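# Slide the menu fully and upright into its holder

## Task

Insert the menu completely into its holder so it stands upright (not upside down) with its front toward the holder's front side. Do not bend, fold or crease the menu, and do not noticeably move or tip the holder.

## Robot and tools

ROBOT. Two arms: left_arm carries a five-finger left hand and right_arm a right hand; the left hand mirrors the right. Actual base poses in the scene frame: left_arm at (-0.047, +0.296, 0) m, right_arm at (+0.030, -0.289, 0) m, both facing nearly straight along +x. A camera stand is fixed behind the arms. Loose objects may get nudged by outside pushes now and then.

FRAMES. Scene frame: origin at table-top height, halfway between the two nominal bases; +z up, +x outward over the table, left_arm on the +y side. Arm names do not match left/right in the images. Reported hand positions (metres) and quaternions (wxyz) are in this frame. Offsets you send are along the current Hand target's own axes. The hand point sits 0.05 m in front of the palm and 0.15 m from the wrist flange along the fingers. Its +z runs along straight fingers, +y out of the palm, +x across the palm away from the thumb on the right hand (toward the thumb on the left hand). Straight fingers extend 6-7 cm past the point along +z and lie 6 cm behind it along -y. A wrist bracket on the little-finger side reaches 0.10 m across and can strike things.

ROW LAYOUT. Every row is 28 numbers in [-1, 1], always including both arms: left dx, dy, dz, rx, ry, rz; left little, ring, middle, index, thumb_bend, thumb_turn, force_limit, speed; then the same fourteen for the right arm. The six pose numbers are an offset, not a pose: measured from that arm's Hand target at the start of the action (or move), in that target's own axes; 1.0 equals 0.6 m or 180 degrees, and rx, ry, rz form one rotation vector. All six zero re-requests the current Hand target. The six finger numbers are absolute targets: +1 open/straight, -1 closed; thumb_turn +1 beside the palm, -1 across in front of it. force_limit maps -1..+1 to about 0..10 N (0..15 N for the two thumb motors). speed rises from almost zero at -1 to full at +0.48 and stays full above. There is no 'no change' value: to keep a hand as it is, repeat the last eight numbers you sent for it; if none were sent yet, use its hand_measured, hand_force_limit and hand_speed.

TOOLS.
execute_actions(actions, cameras): actions is a list of actions; each action is up to 15 rows, one per 1/30 s step, and a short one repeats its final row to fill 15 steps. Every row in an action counts from the same start pose, not from the row before; a following action starts again from the new Hand target. cameras picks images by name, ["all"] or []; images arrive by default only with an empty actions list.
move(target, speed, blend, blocking, cameras): target is one 28-number row or a list of up to 15 rows; each row's offsets count from the same starting Hand targets. Hand points travel straight toward them. speed is m/s, 0.002 to 4.3, default 0.25 (rotation capped at twice that in rad/s), one value or one per target. blend in metres rounds corners between listed targets; 0 stops at each. A move lasts between 0.5 s and 10 s; it does not avoid obstacles or the other arm. blocking=false returns early while it runs. The extra 'move:' line reports the ending (done, off_target, moving, held, fault) and limits (paced = command clipped, held = steps withheld). done means within 10 mm and 2 degrees; neither done nor off_target tells you about contact.
wait(seconds 0-10, cameras): lets time pass holding commands. stop(cameras): brakes a running move. zoom_image(camera, region [x0,y0,x1,y1], at most 504x504 px) enlarges part of the latest image. show_instructions shows reference pages. finished_scene ends the scene permanently.

RESULTS. Each arm lists end_effector_position, end_effector_quat_wxyz, Hand target, joint positions, velocities and torques, hand_measured (positions on the command scale), hand_stopped_by (moving, target, force, stalled, fault), hand_load_n (fingertip force, positive pushing open), hand_force_limit, hand_speed, and motor temperatures. A grip loss shows as hand_load_n dropping near 0.

BEHAVIOUR. The arms are sloppy: hands often rest 1-3 cm (up to 5 cm) short, usually low, and a small rise may even end lower. Commanded orientation is clipped to 40 degrees from the measured one each step. If a hand rests short, send the remaining distance as a new offset. Keep paths away from an arm's own base. Fingers close on objects 0.035-0.065 m thick with the thumb turned across (handles down to 0.025 m); close gently at speed -0.94 or below. To squeeze more, raise force_limit and send a more-closed target; to loosen, send a target more open than hand_measured.

AVOID. Dropping the menu, letting go while it moves, fast impacts, hard pushes on the holder or fixed objects, contact or pinching between the two hands, and anything leaving the table. To stop pressing on something, command the target back past the hand. Holding loads or stretching out heats motors; at 85 °C a MOTOR HOT line appears, at 100 °C that arm goes limp for 30-60 s.

CAMERAS. cam_high, cam_low, cam_left_wrist, cam_right_wrist, each 672x504; wrist views are fisheye and may lag during motion.

Each tool is called as name([rows], argument=value, ...), one row to a line, values as JSON.

Reference images:

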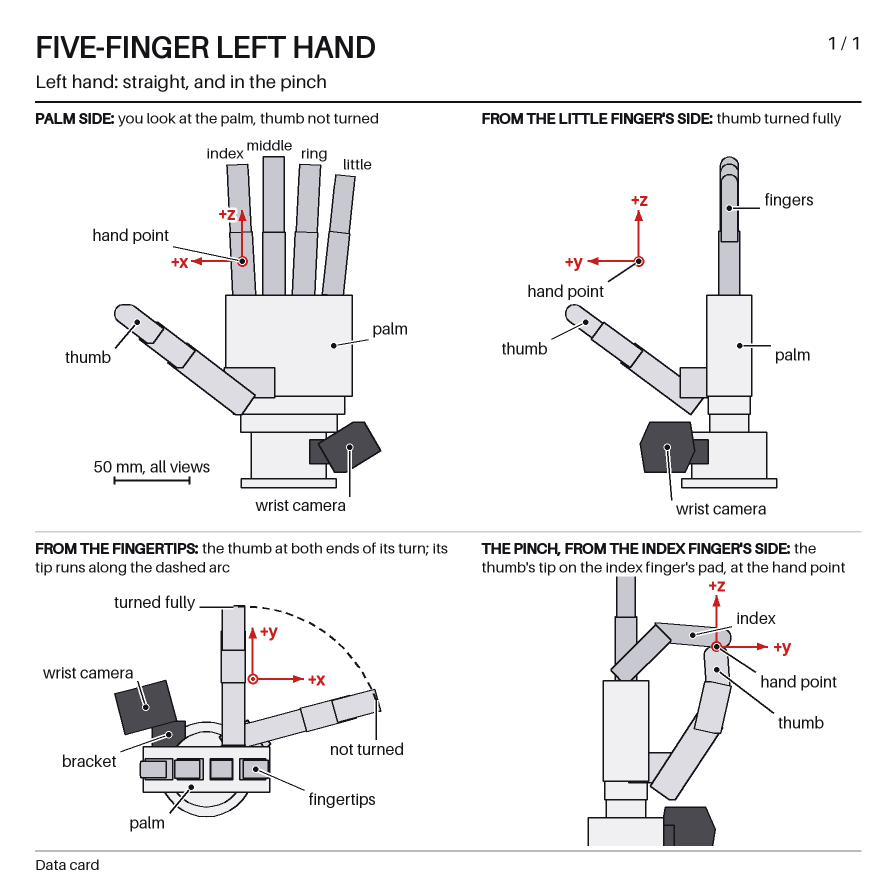

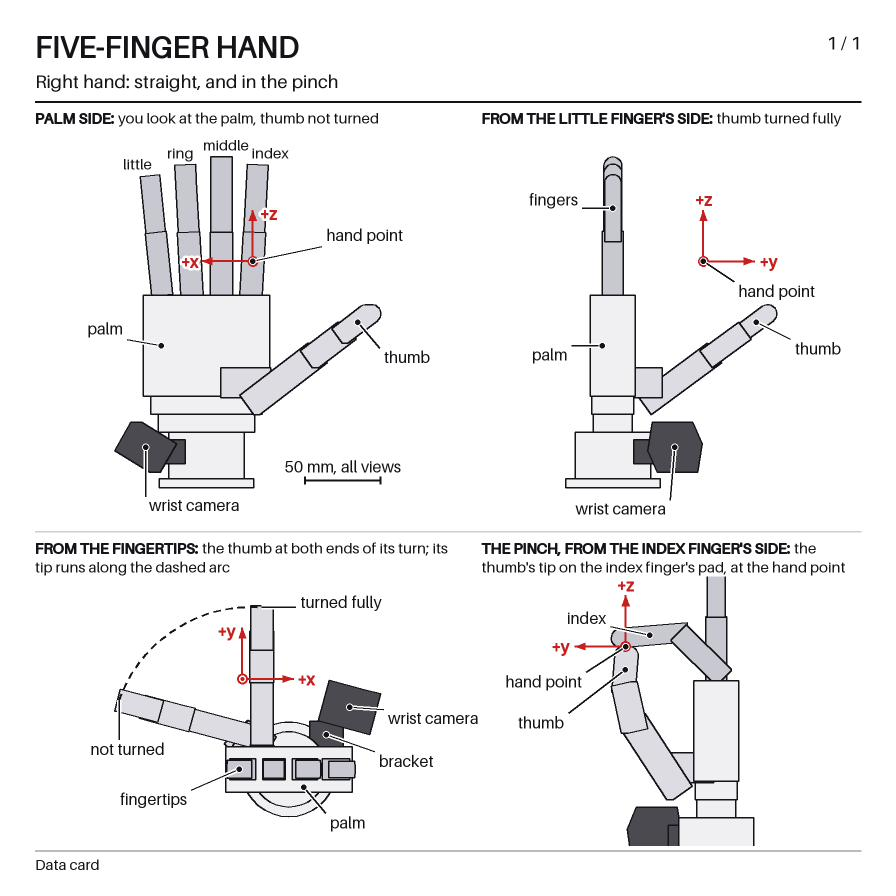

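## Session

execute_actions(actions=[])

Scene clock: 0.00 s.
left_arm: end_effector_position=(+0.2839, +0.0670, +0.3778) hand_measured=(-1.000, -1.000, -0.290, -0.298, +0.268, -0.928) hand_load_n=(+0.0, +0.5, +9.5, +0.0, +3.0, -0.5) hand_stopped_by=(target, target, target, target, target, target) hand_force_limit=0.00 hand_speed=-0.80 end_effector_quat_wxyz=(-0.074, +0.694, +0.097, +0.709) | right_arm: end_effector_position=(+0.5718, -0.2748, +0.4300) hand_measured=(+1.000, +1.000, +1.000, +1.000, +1.000, +1.000) hand_load_n=(+0.0, +0.0, +0.0, +0.0, +0.0, +0.0) hand_stopped_by=(target, target, target, target, target, target) hand_force_limit=0.00 hand_speed=-0.80 end_effector_quat_wxyz=(+0.489, -0.495, +0.508, -0.507)
Joint positions: left_arm=[-1.019 0.83 0.515 0.373 -1.278 -1.551] | right_arm=[0 1.047 1.047 -0.007 0.005 -0.005]
Joint velocities: within noise
Joint torques (N m): no reading
Motor temperatures (°C): left_arm=[33 26 30 26 24 32] | right_arm=[32 29 27 29 25 28]
Heat: left arm: hottest waist 33 °C; right arm: hottest waist 32 °C.
Hand target: left_arm +0.2846, +0.0651, +0.3911; -0.063, +0.690, +0.106, +0.713 | right_arm +0.5742, -0.2737, +0.4471; +0.499, -0.487, +0.500, -0.513

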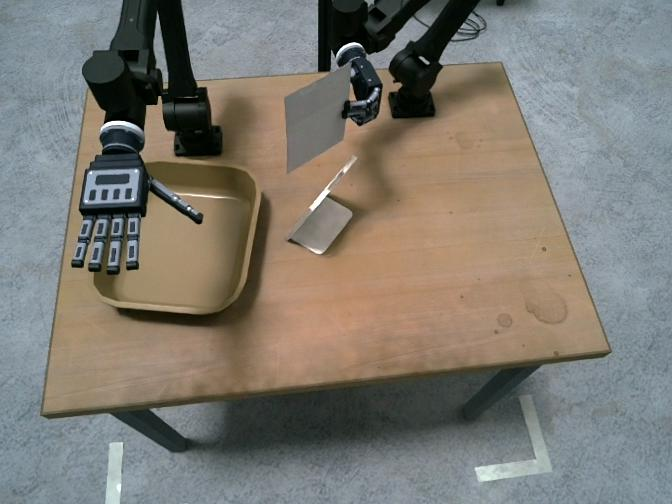

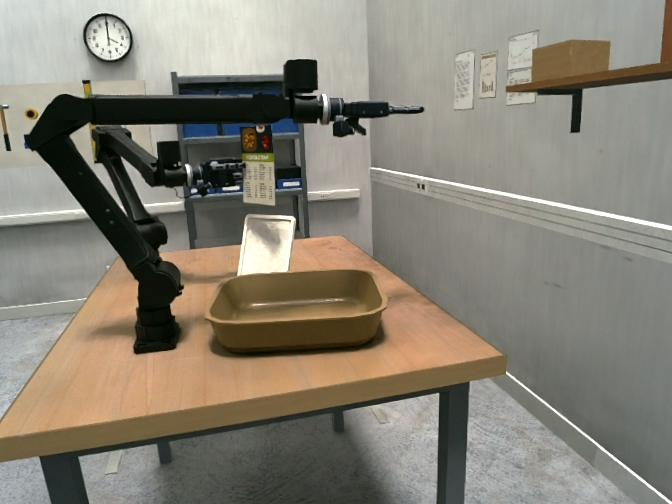

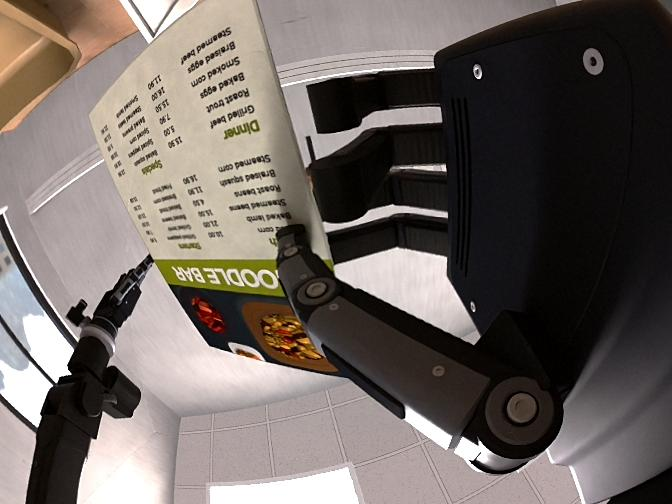

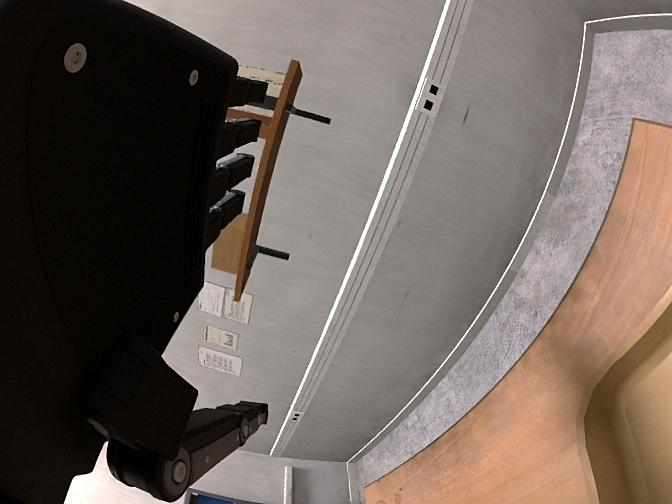

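zoom_image(camera="cam_high", region=[240, 50, 440, 270])

zoom_image(camera="cam_low", region=[160, 100, 360, 300])

zoom_image(camera="cam_left_wrist", region=[60, 0, 400, 400])

Scaled by 2.291 from the camera's 672x504 image, which has a finer 960x720 frame.

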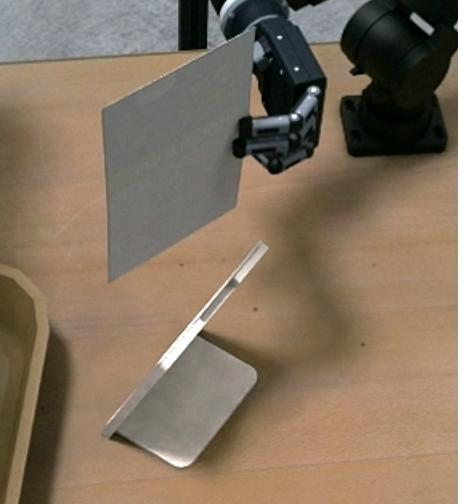

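Scaled by 2.520 from the camera's 672x504 image, which has a finer 960x720 frame.

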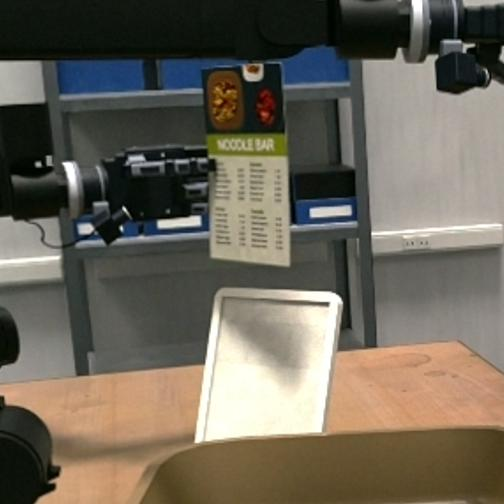

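Scaled by 1.260 from the camera's 672x504 image, which has a finer 960x720 frame.

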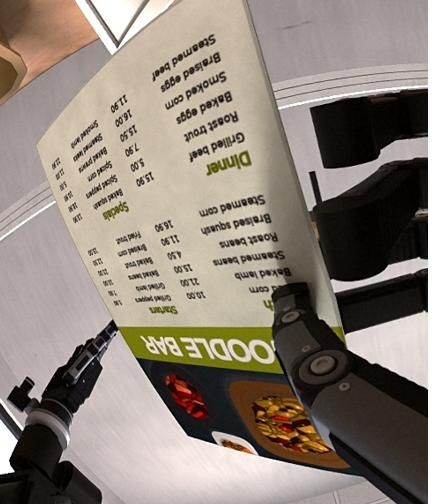

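zoom_image(camera="cam_high", region=[270, 140, 370, 270])

zoom_image(camera="cam_low", region=[220, 200, 320, 290])

zoom_image(camera="cam_low", region=[180, 110, 320, 220])

zoom_image(camera="cam_left_wrist", region=[80, 0, 280, 120])

Scaled by 3.877 from the camera's 672x504 image, which has a finer 960x720 frame.

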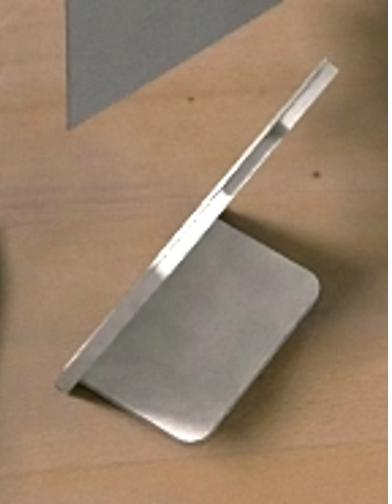

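Scaled by 5.040 from the camera's 672x504 image, which has a finer 960x720 frame.

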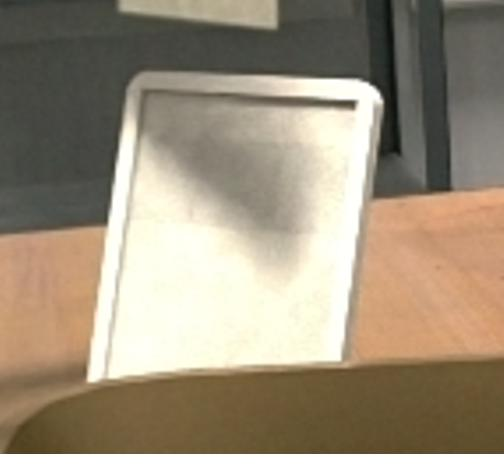

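Scaled by 3.600 from the camera's 672x504 image, which has a finer 960x720 frame.

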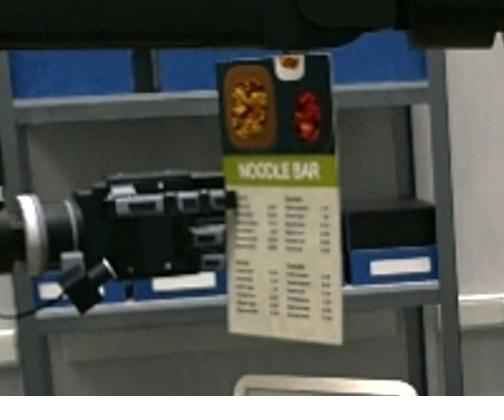

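Scaled by 2.520 from the camera's 672x504 image, which has a finer 960x720 frame.

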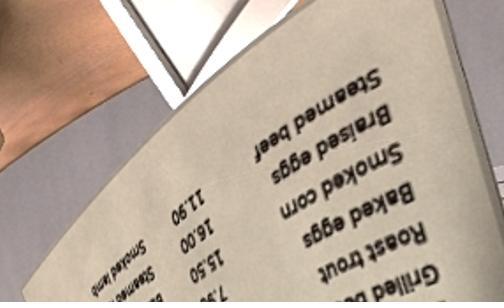

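move(target=[0.15,0,0,0,0,0,-1,-1,-0.29,-0.298,0.268,-0.928,0,-0.8,-0.1345,0.1265,-0.405,0,-0.333,0.0085,1,1,1,1,1,1,0,-0.8], cameras=["all"])

Scene clock: 115.33 s.
left_arm: end_effector_position=(+0.2834, +0.0678, +0.4518) hand_measured=(-1.000, -1.000, -0.288, -0.298, +0.270, -0.928) hand_load_n=(+0.0, +0.0, +8.5, +0.0, +2.0, -0.5) hand_stopped_by=(target, target, force, target, target, target) hand_force_limit=0.00 hand_speed=-0.80 end_effector_quat_wxyz=(-0.079, +0.696, +0.092, +0.707) | right_arm: end_effector_position=(+0.3365, -0.1850, +0.3676) hand_measured=(+1.000, +1.000, +1.000, +1.000, +1.000, +1.000) hand_load_n=(+0.0, +0.0, +0.0, +0.0, +0.0, +0.0) hand_stopped_by=(target, target, target, target, target, target) hand_force_limit=0.00 hand_speed=-0.80 end_effector_quat_wxyz=(+0.688, -0.675, +0.187, -0.193)
Joint positions: left_arm=[-1.019 0.77 0.694 0.122 -1.278 -1.548] | right_arm=[-0.298 0.745 0.693 0.145 -1.351 0.087]
Joint torques (N m): left_arm=[0.73 -4.13 15.58 0.85 -0.11 0.12] | right_arm=[-1.32 -1.2 8.02 1.92 -0.13 0.26]
Motor temperatures (°C): left_arm=[32 26 37 26 24 29] | right_arm=[31 29 37 28 24 27]
Heat: left arm: hottest elbow 37 °C; right arm: hottest elbow 37 °C.
Hand target: left_arm +0.2810, +0.0702, +0.4809; -0.063, +0.690, +0.106, +0.713 | right_arm +0.3353, -0.1865, +0.3653; +0.689, -0.672, +0.190, -0.195
Off the commanded pose: left_arm 0.029 m, 3 deg | right_arm 0.003 m, 1 deg.
move: off_target (left_arm)
camera_calibration:
cam_left_wrist: T_world_to_cam=[[-0.245844, 0.953299, 0.175445, -0.0750185], [-0.46484, -0.274779, 0.841677, -0.232511], [0.850579, 0.125368, 0.510685, -0.363767], [0, 0, 0, 1]] pos_world=[0.182888, 0.0532304, 0.394631]
cam_right_wrist: T_world_to_cam=[[0.274977, -0.154193, -0.949006, 0.223208], [-0.957835, 0.0415937, -0.284293, 0.439194], [0.0833089, 0.987165, -0.136255, 0.318594], [0, 0, 0, 1]] pos_world=[0.332757, -0.298355, 0.380095]

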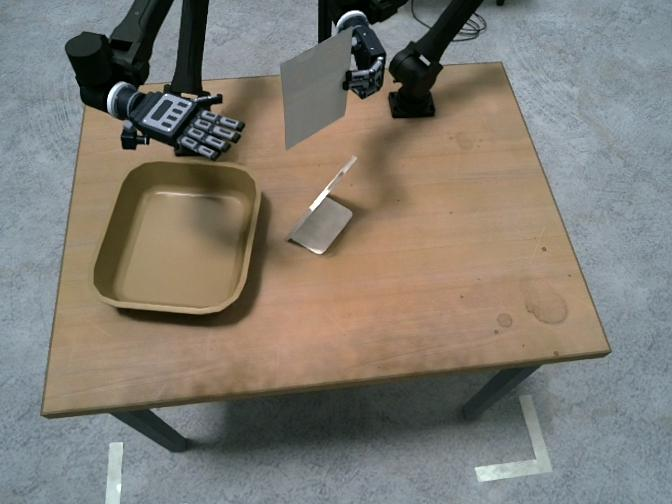

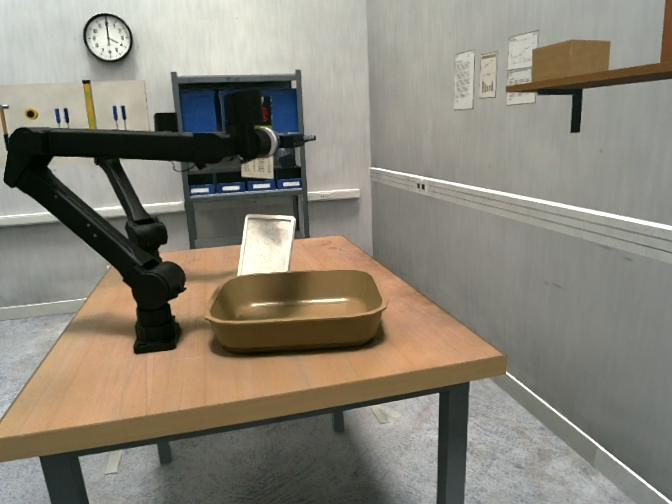

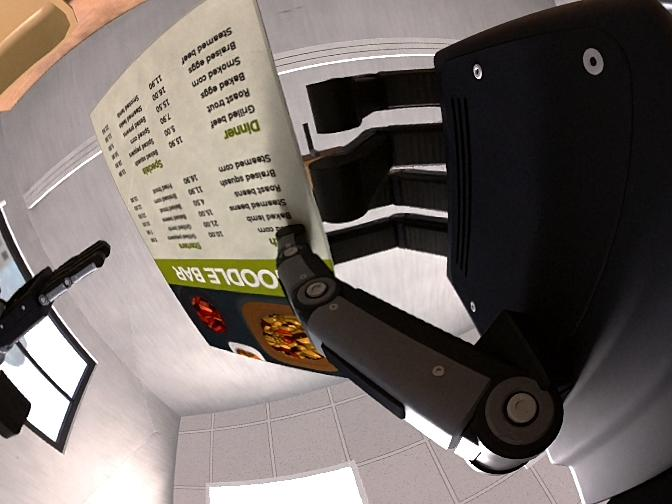

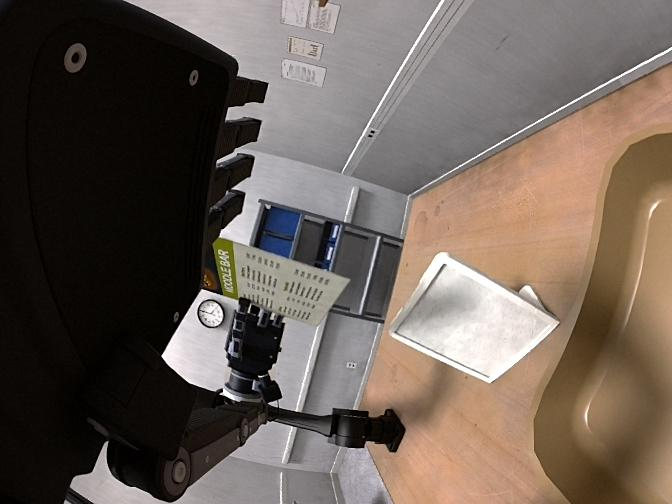

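zoom_image(camera="cam_right_wrist", region=[370, 230, 570, 400])

zoom_image(camera="cam_right_wrist", region=[200, 220, 360, 340])

Scaled by 2.520 from the camera's 672x504 image, which has a finer 960x720 frame.

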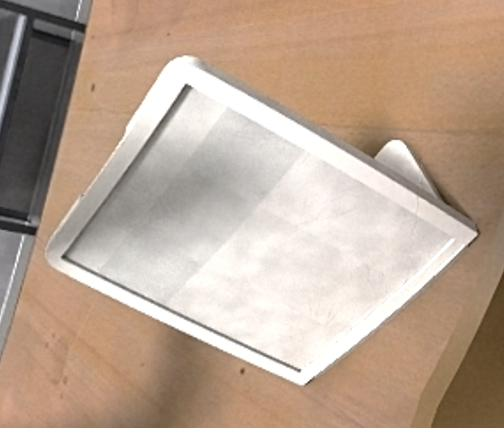

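Scaled by 3.150 from the camera's 672x504 image, which has a finer 960x720 frame.

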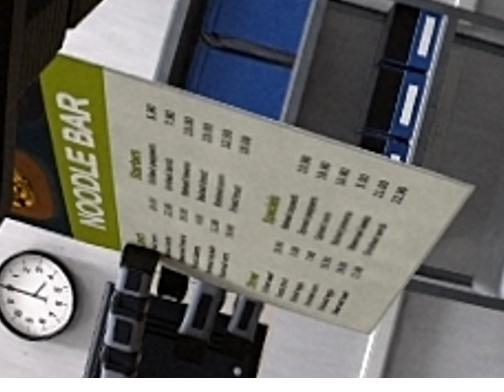

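move([
  [0.059,-0.232,0.231,0,0,0,-1,-1,-0.29,-0.298,0.268,-0.928,0,-0.8,0,0,0,0,0,0,1,1,1,1,1,1,0,-0.8],
  [0.059,-0.232,0.231,0,0,0,-1,-1,-0.29,-0.298,0.268,-0.928,0,-0.8,-0.2245,0.0575,0.30,-0.25,0,0,1,1,1,1,1,1,0,-0.8],
], cameras=["all"])

Scene clock: 180.27 s.
left_arm: end_effector_position=(+0.3799, +0.2433, +0.4874) hand_measured=(-1.000, -1.000, -0.288, -0.298, +0.270, -0.928) hand_load_n=(+0.0, +0.0, +8.5, +0.0, +2.0, -0.5) hand_stopped_by=(target, target, force, target, target, target) hand_force_limit=0.00 hand_speed=-0.80 end_effector_quat_wxyz=(-0.075, +0.698, +0.099, +0.705) | right_arm: end_effector_position=(+0.3086, +0.0312, +0.3061) hand_measured=(+1.000, +1.000, +1.000, +1.000, +1.000, +1.000) hand_load_n=(+0.0, +0.0, +0.0, +0.0, +0.0, +0.0) hand_stopped_by=(target, target, target, target, target, target) hand_force_limit=0.00 hand_speed=-0.80 end_effector_quat_wxyz=(-0.360, +0.895, -0.246, +0.098)
Joint positions: left_arm=[-0.171 0.692 0.766 -0.067 -0.436 -1.603] | right_arm=[0.747 1.111 1.223 -0.944 -0.218 -0.231]
Joint torques (N m): left_arm=[0.32 -2.02 16.06 1.33 0.11 -0.13] | right_arm=[-0.79 -6.18 13.98 0.94 0.06 0.26]
Motor temperatures (°C): left_arm=[32 27 43 26 24 28] | right_arm=[31 29 33 27 24 26]
Heat: left arm: hottest elbow 43 °C; right arm: hottest elbow 33 °C.
Hand target: left_arm +0.3814, +0.2401, +0.5107; -0.063, +0.690, +0.106, +0.713 | right_arm +0.3153, +0.0380, +0.3351; -0.379, +0.884, -0.250, +0.107
Off the commanded pose: left_arm 0.024 m, 2 deg | right_arm 0.031 m, 3 deg.
move: off_target (left_arm, right_arm)
camera_calibration:
cam_left_wrist: T_world_to_cam=[[-0.250143, 0.954712, 0.161103, -0.216584], [-0.46104, -0.263769, 0.847271, -0.176224], [0.851394, 0.137664, 0.50614, -0.487107], [0, 0, 0, 1]] pos_world=[0.279297, 0.22735, 0.430746]
cam_right_wrist: T_world_to_cam=[[-0.0860224, -0.753712, -0.651551, 0.244936], [-0.988644, -0.0163052, 0.14939, 0.264464], [-0.12322, 0.657003, -0.74375, 0.359243], [0, 0, 0, 1]] pos_world=[0.326797, -0.0471002, 0.387267]

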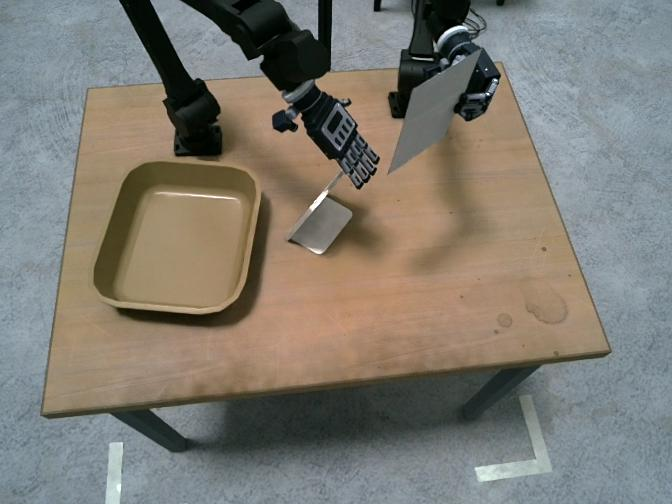

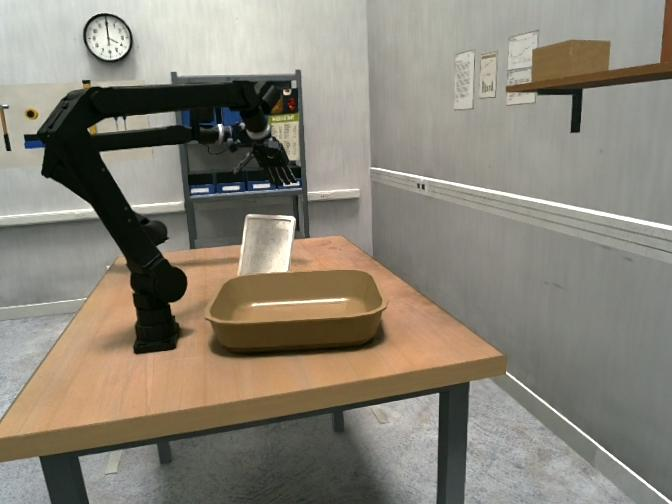

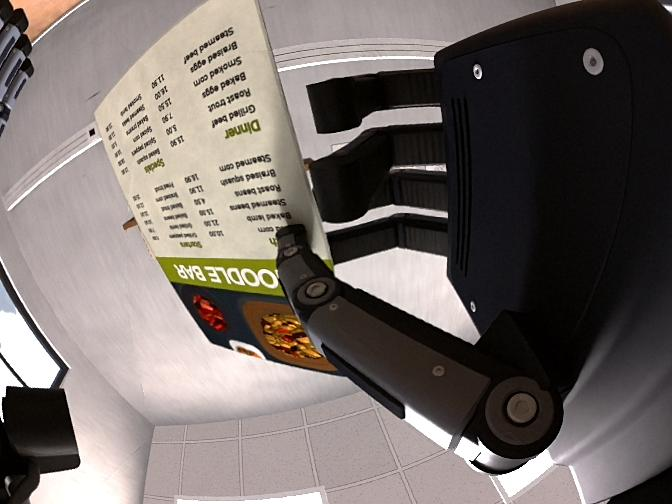

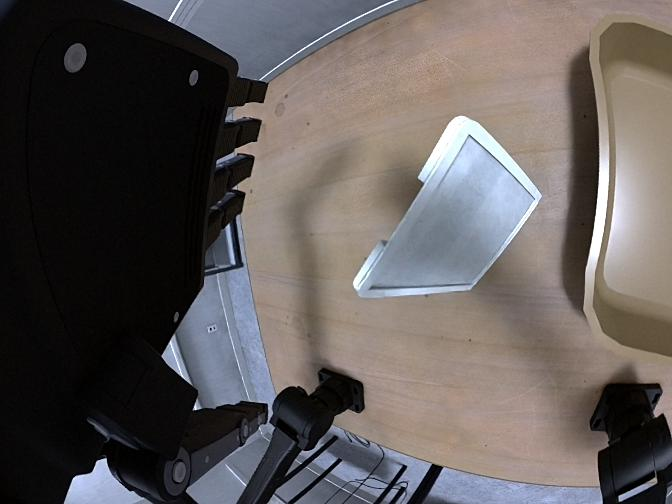

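zoom_image(camera="cam_right_wrist", region=[340, 110, 550, 305])

zoom_image(camera="cam_right_wrist", region=[345, 110, 475, 230])

zoom_image(camera="cam_right_wrist", region=[345, 200, 475, 305])

Scaled by 2.400 from the camera's 672x504 image, which has a finer 960x720 frame.

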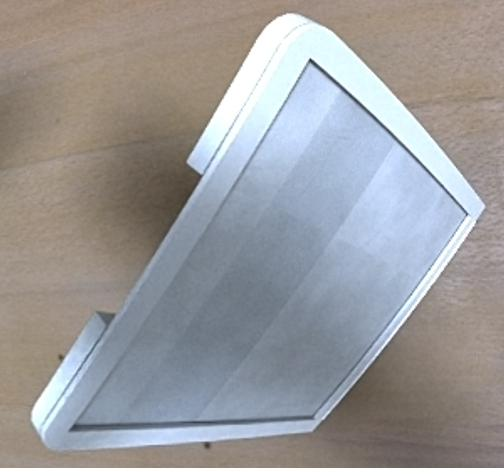

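Scaled by 3.877 from the camera's 672x504 image, which has a finer 960x720 frame.

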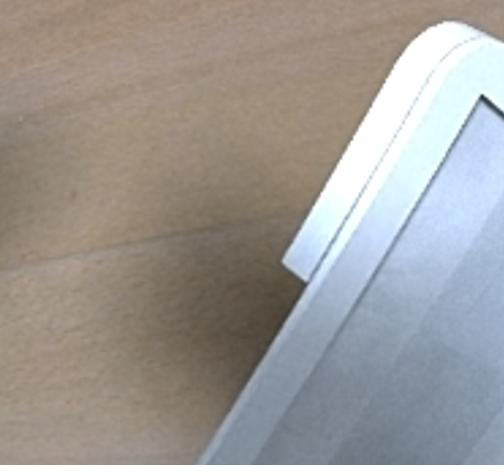

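Scaled by 3.877 from the camera's 672x504 image, which has a finer 960x720 frame.

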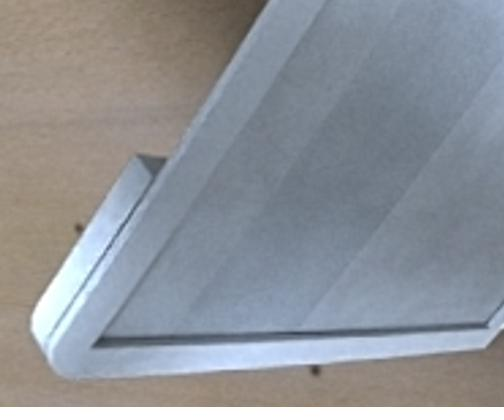

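zoom_image(camera="cam_left_wrist", region=[240, 50, 480, 340])

zoom_image(camera="cam_high", region=[370, 20, 510, 190])

zoom_image(camera="cam_low", region=[220, 80, 320, 180])

Scaled by 1.738 from the camera's 672x504 image, which has a finer 960x720 frame.

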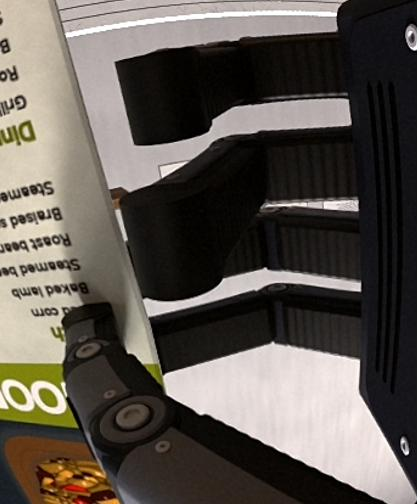

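Scaled by 2.965 from the camera's 672x504 image, which has a finer 960x720 frame.

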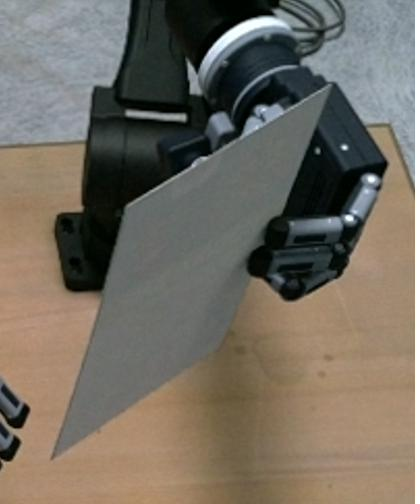

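Scaled by 5.040 from the camera's 672x504 image, which has a finer 960x720 frame.

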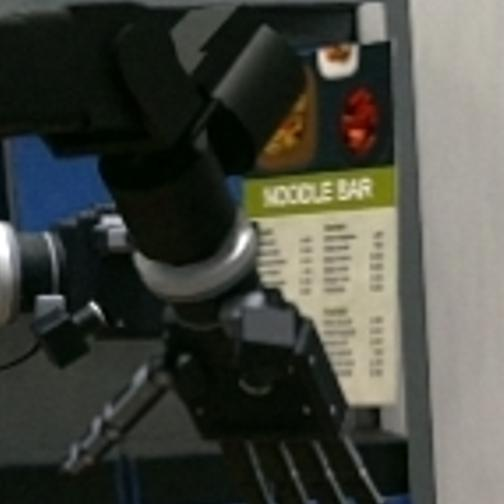

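move([
  [0,0,0,0,0,0,-1,-1,-0.29,-0.298,0.268,-0.928,0,-0.8,0.030,-0.030,-0.294,0.2178,0.1446,0.0692,1,1,0.15,0.15,0.3,-0.93,0,0],
  [-0.166,0.1435,-0.076,0,0,0,-1,-1,-0.29,-0.298,0.268,-0.928,0,-0.8,0.030,-0.030,-0.294,0.2178,0.1446,0.0692,1,1,0.15,0.15,0.3,-0.93,0,0],
  [-0.166,0.1435,-0.076,0,0,0,-1,-1,-0.29,-0.298,0.268,-0.928,0,-0.8,0.0425,-0.2905,-0.262,0.2178,0.1446,0.0692,1,1,0.15,0.15,0.3,-0.93,0,0],
], cameras=["all"])

Scene clock: 399.97 s.
left_arm: end_effector_position=(+0.3609, +0.1373, +0.4059) hand_measured=(-1.000, -1.000, -0.288, -0.298, +0.270, -0.928) hand_load_n=(+0.0, +0.0, +8.5, +0.0, +2.5, -0.5) hand_stopped_by=(target, target, force, target, target, target) hand_force_limit=0.00 hand_speed=-0.80 end_effector_quat_wxyz=(-0.068, +0.700, +0.093, +0.705) | right_arm: end_effector_position=(+0.3418, +0.0295, +0.5366) hand_measured=(+1.000, +1.000, +0.150, +0.150, +0.300, -0.930) hand_load_n=(+0.0, +0.0, +0.0, +0.0, +0.0, +0.0) hand_stopped_by=(target, target, target, target, target, target) hand_force_limit=0.00 hand_speed=0.00 end_effector_quat_wxyz=(-0.573, +0.652, -0.368, +0.333)
Joint positions: left_arm=[-0.596 0.788 0.591 0.201 -0.841 -1.603] | right_arm=[0.901 0.901 1.334 -0.562 0.342 0.032]
Joint torques (N m): left_arm=[1.08 -3.37 12.12 3.04 -0.24 0.06] | right_arm=[-0.03 -2.49 13.24 2.09 0.22 0.25]
Motor temperatures (°C): left_arm=[31 26 49 26 23 26] | right_arm=[30 29 40 26 23 25]
Heat: left arm: hottest elbow 49 °C; right arm: hottest elbow 40 °C.
Hand target: left_arm +0.3614, +0.1403, +0.4159; -0.063, +0.690, +0.106, +0.713 | right_arm +0.3402, +0.0299, +0.5698; -0.595, +0.630, -0.369, +0.335
Off the commanded pose: left_arm 0.010 m, 2 deg | right_arm 0.033 m, 4 deg.
move: off_target (right_arm)
camera_calibration:
cam_left_wrist: T_world_to_cam=[[-0.230509, 0.959675, 0.160904, -0.114653], [-0.463347, -0.253658, 0.849098, -0.145252], [0.855672, 0.12117, 0.503133, -0.41314], [0, 0, 0, 1]] pos_world=[0.259781, 0.123245, 0.349646]
cam_right_wrist: T_world_to_cam=[[0.0564576, -0.340775, -0.938448, 0.489738], [-0.852185, 0.47328, -0.223128, 0.401687], [0.520186, 0.812329, -0.263683, 0.0537523], [0, 0, 0, 1]] pos_world=[0.286701, -0.0668849, 0.563395]

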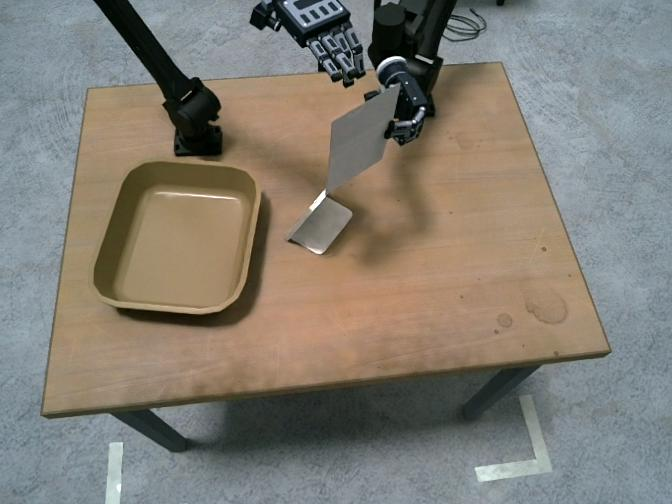

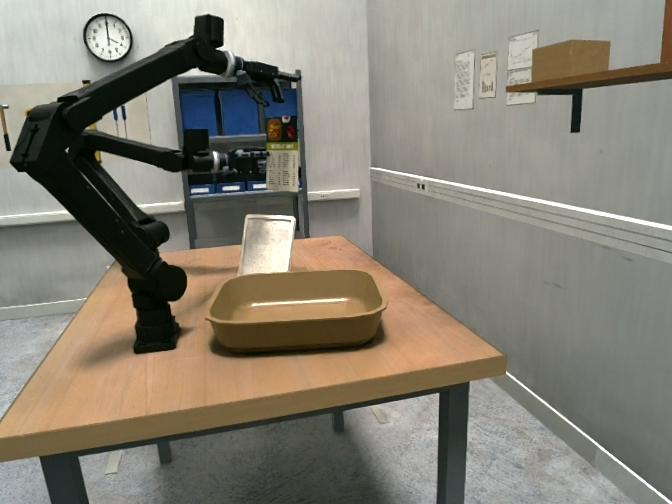

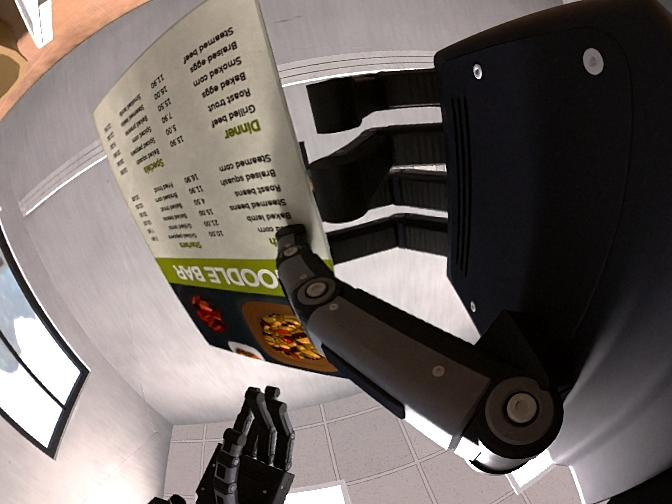

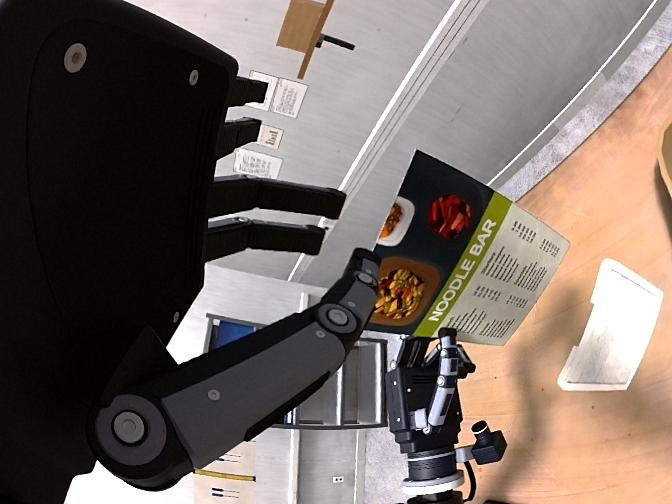

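move(target=[0,0,0,0,0,0,-1,-1,-0.29,-0.298,0.268,-0.928,0,-0.8,-0.032,-0.008,0.118,0,0,0,1,1,0.15,0.15,0.3,-0.93,0,0], cameras=["cam_low", "cam_right_wrist", "cam_high"], speed=0.12)

Scene clock: 415.13 s.
left_arm: end_effector_position=(+0.3609, +0.1373, +0.4059) hand_measured=(-1.000, -1.000, -0.288, -0.298, +0.270, -0.928) hand_load_n=(+0.0, +0.0, +8.5, +0.0, +2.5, -0.5) hand_stopped_by=(target, target, force, target, target, target) hand_force_limit=0.00 hand_speed=-0.80 end_effector_quat_wxyz=(-0.068, +0.700, +0.093, +0.705) | right_arm: end_effector_position=(+0.3870, +0.0821, +0.5270) hand_measured=(+1.000, +1.000, +0.150, +0.150, +0.300, -0.930) hand_load_n=(+0.0, +0.0, +0.0, +0.0, +0.0, +0.0) hand_stopped_by=(target, target, target, target, target, target) hand_force_limit=0.00 hand_speed=0.00 end_effector_quat_wxyz=(-0.564, +0.661, -0.369, +0.330)
Joint positions: left_arm=[-0.596 0.788 0.591 0.201 -0.841 -1.603] | right_arm=[0.896 1.07 1.422 -0.507 0.333 0.032]
Joint torques (N m): left_arm=[1.08 -3.37 12.12 3.02 -0.24 0.06] | right_arm=[-1.44 -5.25 14.02 2.76 -0.12 0.23]
Heat: left arm: hottest elbow 48 °C; right arm: hottest elbow 41 °C.
Hand target: left_arm +0.3614, +0.1403, +0.4159; -0.063, +0.690, +0.106, +0.713 | right_arm +0.3920, +0.0822, +0.5703; -0.595, +0.630, -0.369, +0.335
Off the commanded pose: left_arm 0.010 m, 2 deg | right_arm 0.044 m, 5 deg.
move: off_target (right_arm)
camera_calibration:
cam_right_wrist: T_world_to_cam=[[0.0411446, -0.358504, -0.932621, 0.500454], [-0.857856, 0.465862, -0.216925, 0.412784], [0.512241, 0.80898, -0.288377, 0.00125876], [0, 0, 0, 1]] pos_world=[0.332873, -0.0139036, 0.55664]
Images, in order (width x height): cam_high 672x504, cam_low 672x504, cam_right_wrist 672x504.

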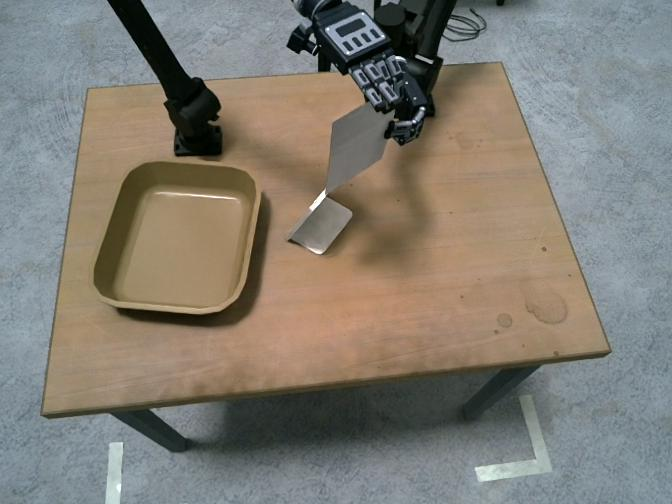

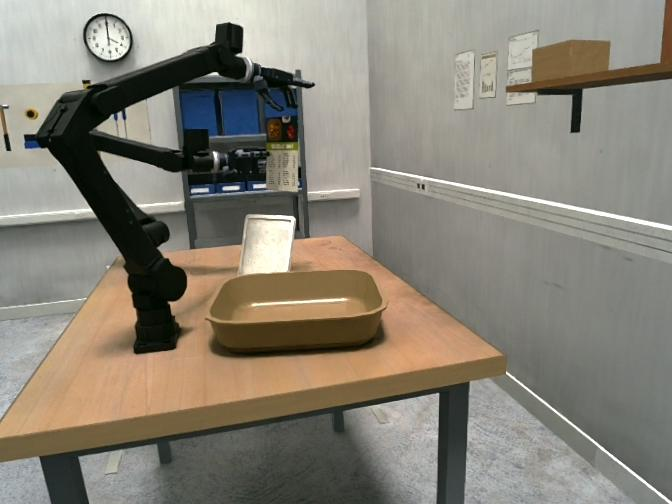

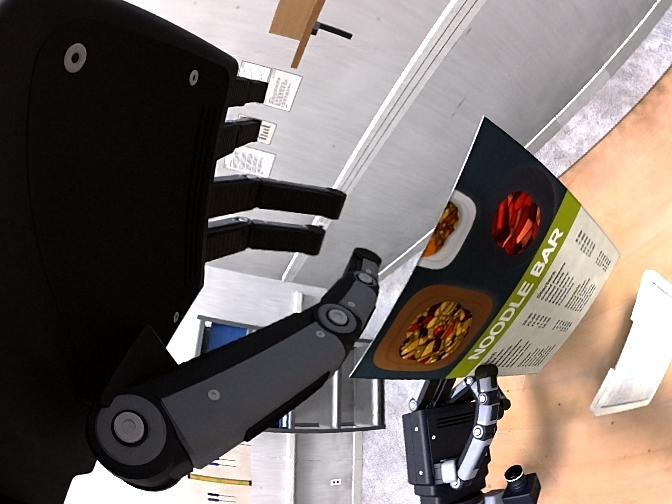

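move(target=[0,0,0,0,0,0,-1,-1,-0.29,-0.298,0.268,-0.928,0,-0.8,0.003,0.033,-0.010,0,0,0,1,1,0.15,0.15,0.3,-0.93,0,0], cameras=["cam_right_wrist", "cam_low"], speed=0.1)

Scene clock: 448.73 s.
left_arm: end_effector_position=(+0.3609, +0.1373, +0.4059) hand_measured=(-1.000, -1.000, -0.288, -0.298, +0.270, -0.928) hand_load_n=(+0.0, +0.0, +8.5, +0.0, +2.5, +0.0) hand_stopped_by=(target, target, force, target, target, target) hand_force_limit=0.00 hand_speed=-0.80 end_effector_quat_wxyz=(-0.068, +0.700, +0.093, +0.705) | right_arm: end_effector_position=(+0.3830, +0.0774, +0.5497) hand_measured=(+1.000, +1.000, +0.150, +0.150, +0.300, -0.930) hand_load_n=(+0.0, +0.0, +0.5, +0.0, +0.0, +0.0) hand_stopped_by=(target, target, target, target, target, target) hand_force_limit=0.00 hand_speed=0.00 end_effector_quat_wxyz=(-0.588, +0.639, -0.365, +0.334)
Joint positions: left_arm=[-0.596 0.788 0.591 0.201 -0.841 -1.603] | right_arm=[0.896 1.046 1.422 -0.465 0.333 0.032]
Joint torques (N m): left_arm=[1.08 -3.31 12.11 3.03 -0.24 0.06] | right_arm=[-1.14 -5.01 8.24 2.74 -0.03 0.23]
Motor temperatures (°C): left_arm=[31 26 46 26 23 26] | right_arm=[30 29 45 26 23 25]
Heat: left arm: hottest elbow 46 °C; right arm: hottest elbow 45 °C.
Hand target: left_arm +0.3614, +0.1403, +0.4159; -0.063, +0.690, +0.106, +0.713 | right_arm +0.3863, +0.0772, +0.5510; -0.596, +0.630, -0.369, +0.335
Off the commanded pose: left_arm 0.010 m, 2 deg | right_arm 0.004 m, 1 deg.
move: done
camera_calibration:
cam_right_wrist: T_world_to_cam=[[0.0811449, -0.311195, -0.946875, 0.508891], [-0.848362, 0.477086, -0.229499, 0.418832], [0.52316, 0.821916, -0.225293, -0.026147], [0, 0, 0, 1]] pos_world=[0.327706, -0.019964, 0.572087]
Images, in order (width x height): cam_low 672x504, cam_right_wrist 672x504.

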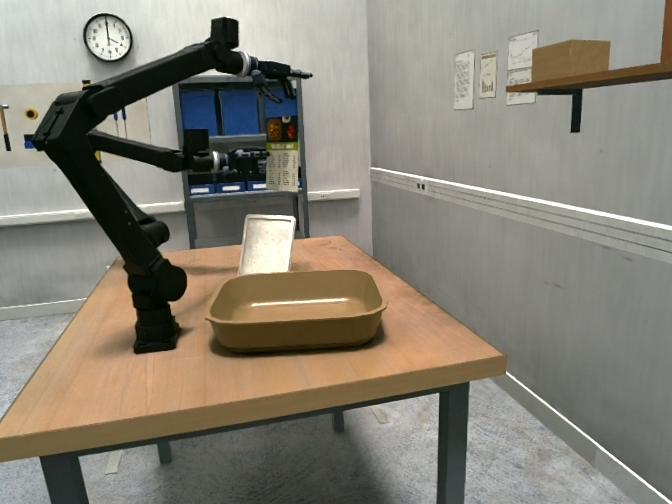

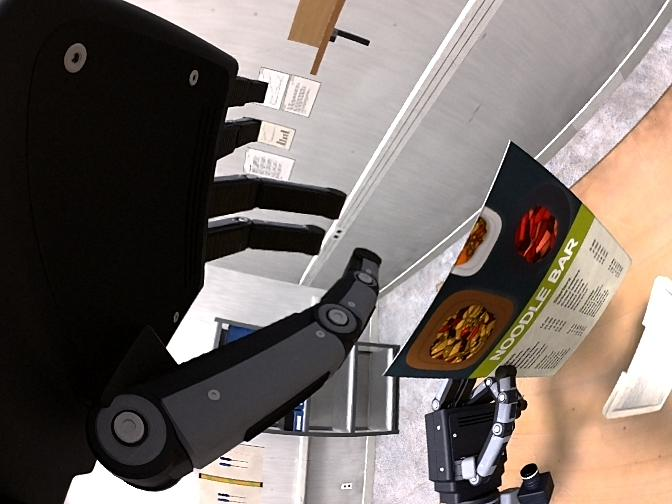

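move(target=[0,0,0,0,0,0,-1,-1,-0.29,-0.298,0.268,-0.928,0,-0.8,0,0.045,0,0,0,0,1,1,0.15,0.15,0.3,-0.93,0,0], cameras=["cam_right_wrist", "cam_low"], speed=0.1)

Scene clock: 453.83 s.
left_arm: end_effector_position=(+0.3609, +0.1373, +0.4059) hand_measured=(-1.000, -1.000, -0.288, -0.298, +0.270, -0.928) hand_load_n=(+0.0, +0.0, +8.5, +0.0, +2.5, +0.0) hand_stopped_by=(target, target, force, target, target, target) hand_force_limit=0.00 hand_speed=-0.80 end_effector_quat_wxyz=(-0.068, +0.700, +0.093, +0.705) | right_arm: end_effector_position=(+0.3834, +0.0778, +0.5200) hand_measured=(+1.000, +1.000, +0.150, +0.150, +0.300, -0.930) hand_load_n=(+0.0, +0.0, +0.0, +0.0, +0.0, +0.0) hand_stopped_by=(target, target, target, target, target, target) hand_force_limit=0.00 hand_speed=0.00 end_effector_quat_wxyz=(-0.586, +0.641, -0.366, +0.334)
Joint positions: left_arm=[-0.596 0.788 0.591 0.201 -0.841 -1.603] | right_arm=[0.896 1.024 1.33 -0.401 0.333 0.032]
Joint torques (N m): left_arm=[1.08 -3.37 12.11 3.03 -0.24 0.06] | right_arm=[-0.97 -5.6 8.46 2.76 0.08 0.23]
Heat: left arm: hottest elbow 45 °C; right arm: hottest elbow 44 °C.
Hand target: left_arm +0.3614, +0.1403, +0.4159; -0.063, +0.690, +0.106, +0.713 | right_arm +0.3846, +0.0768, +0.5241; -0.596, +0.630, -0.369, +0.335
Off the commanded pose: left_arm 0.010 m, 2 deg | right_arm 0.004 m, 2 deg.
move: done
camera_calibration:
cam_right_wrist: T_world_to_cam=[[0.077588, -0.315378, -0.945789, 0.481935], [-0.849246, 0.476038, -0.228405, 0.412011], [0.522265, 0.820929, -0.230899, -0.030056], [0, 0, 0, 1]] pos_world=[0.328204, -0.0194672, 0.542974]
Images, in order (width x height): cam_low 672x504, cam_right_wrist 672x504.

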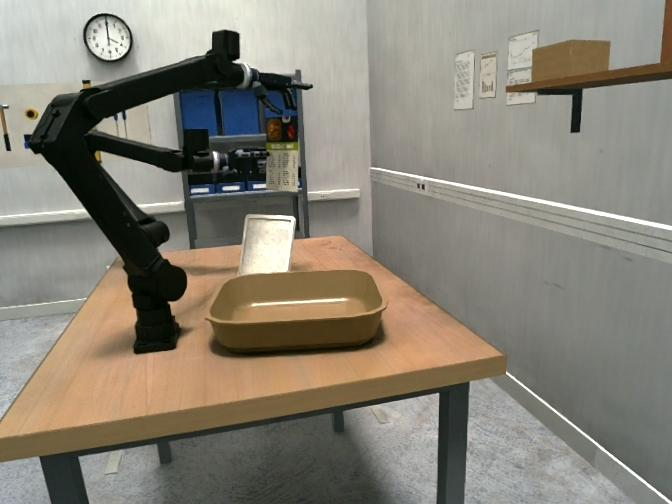

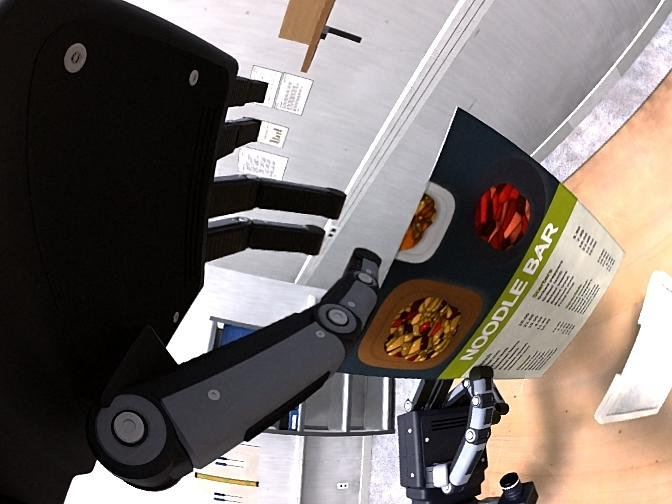

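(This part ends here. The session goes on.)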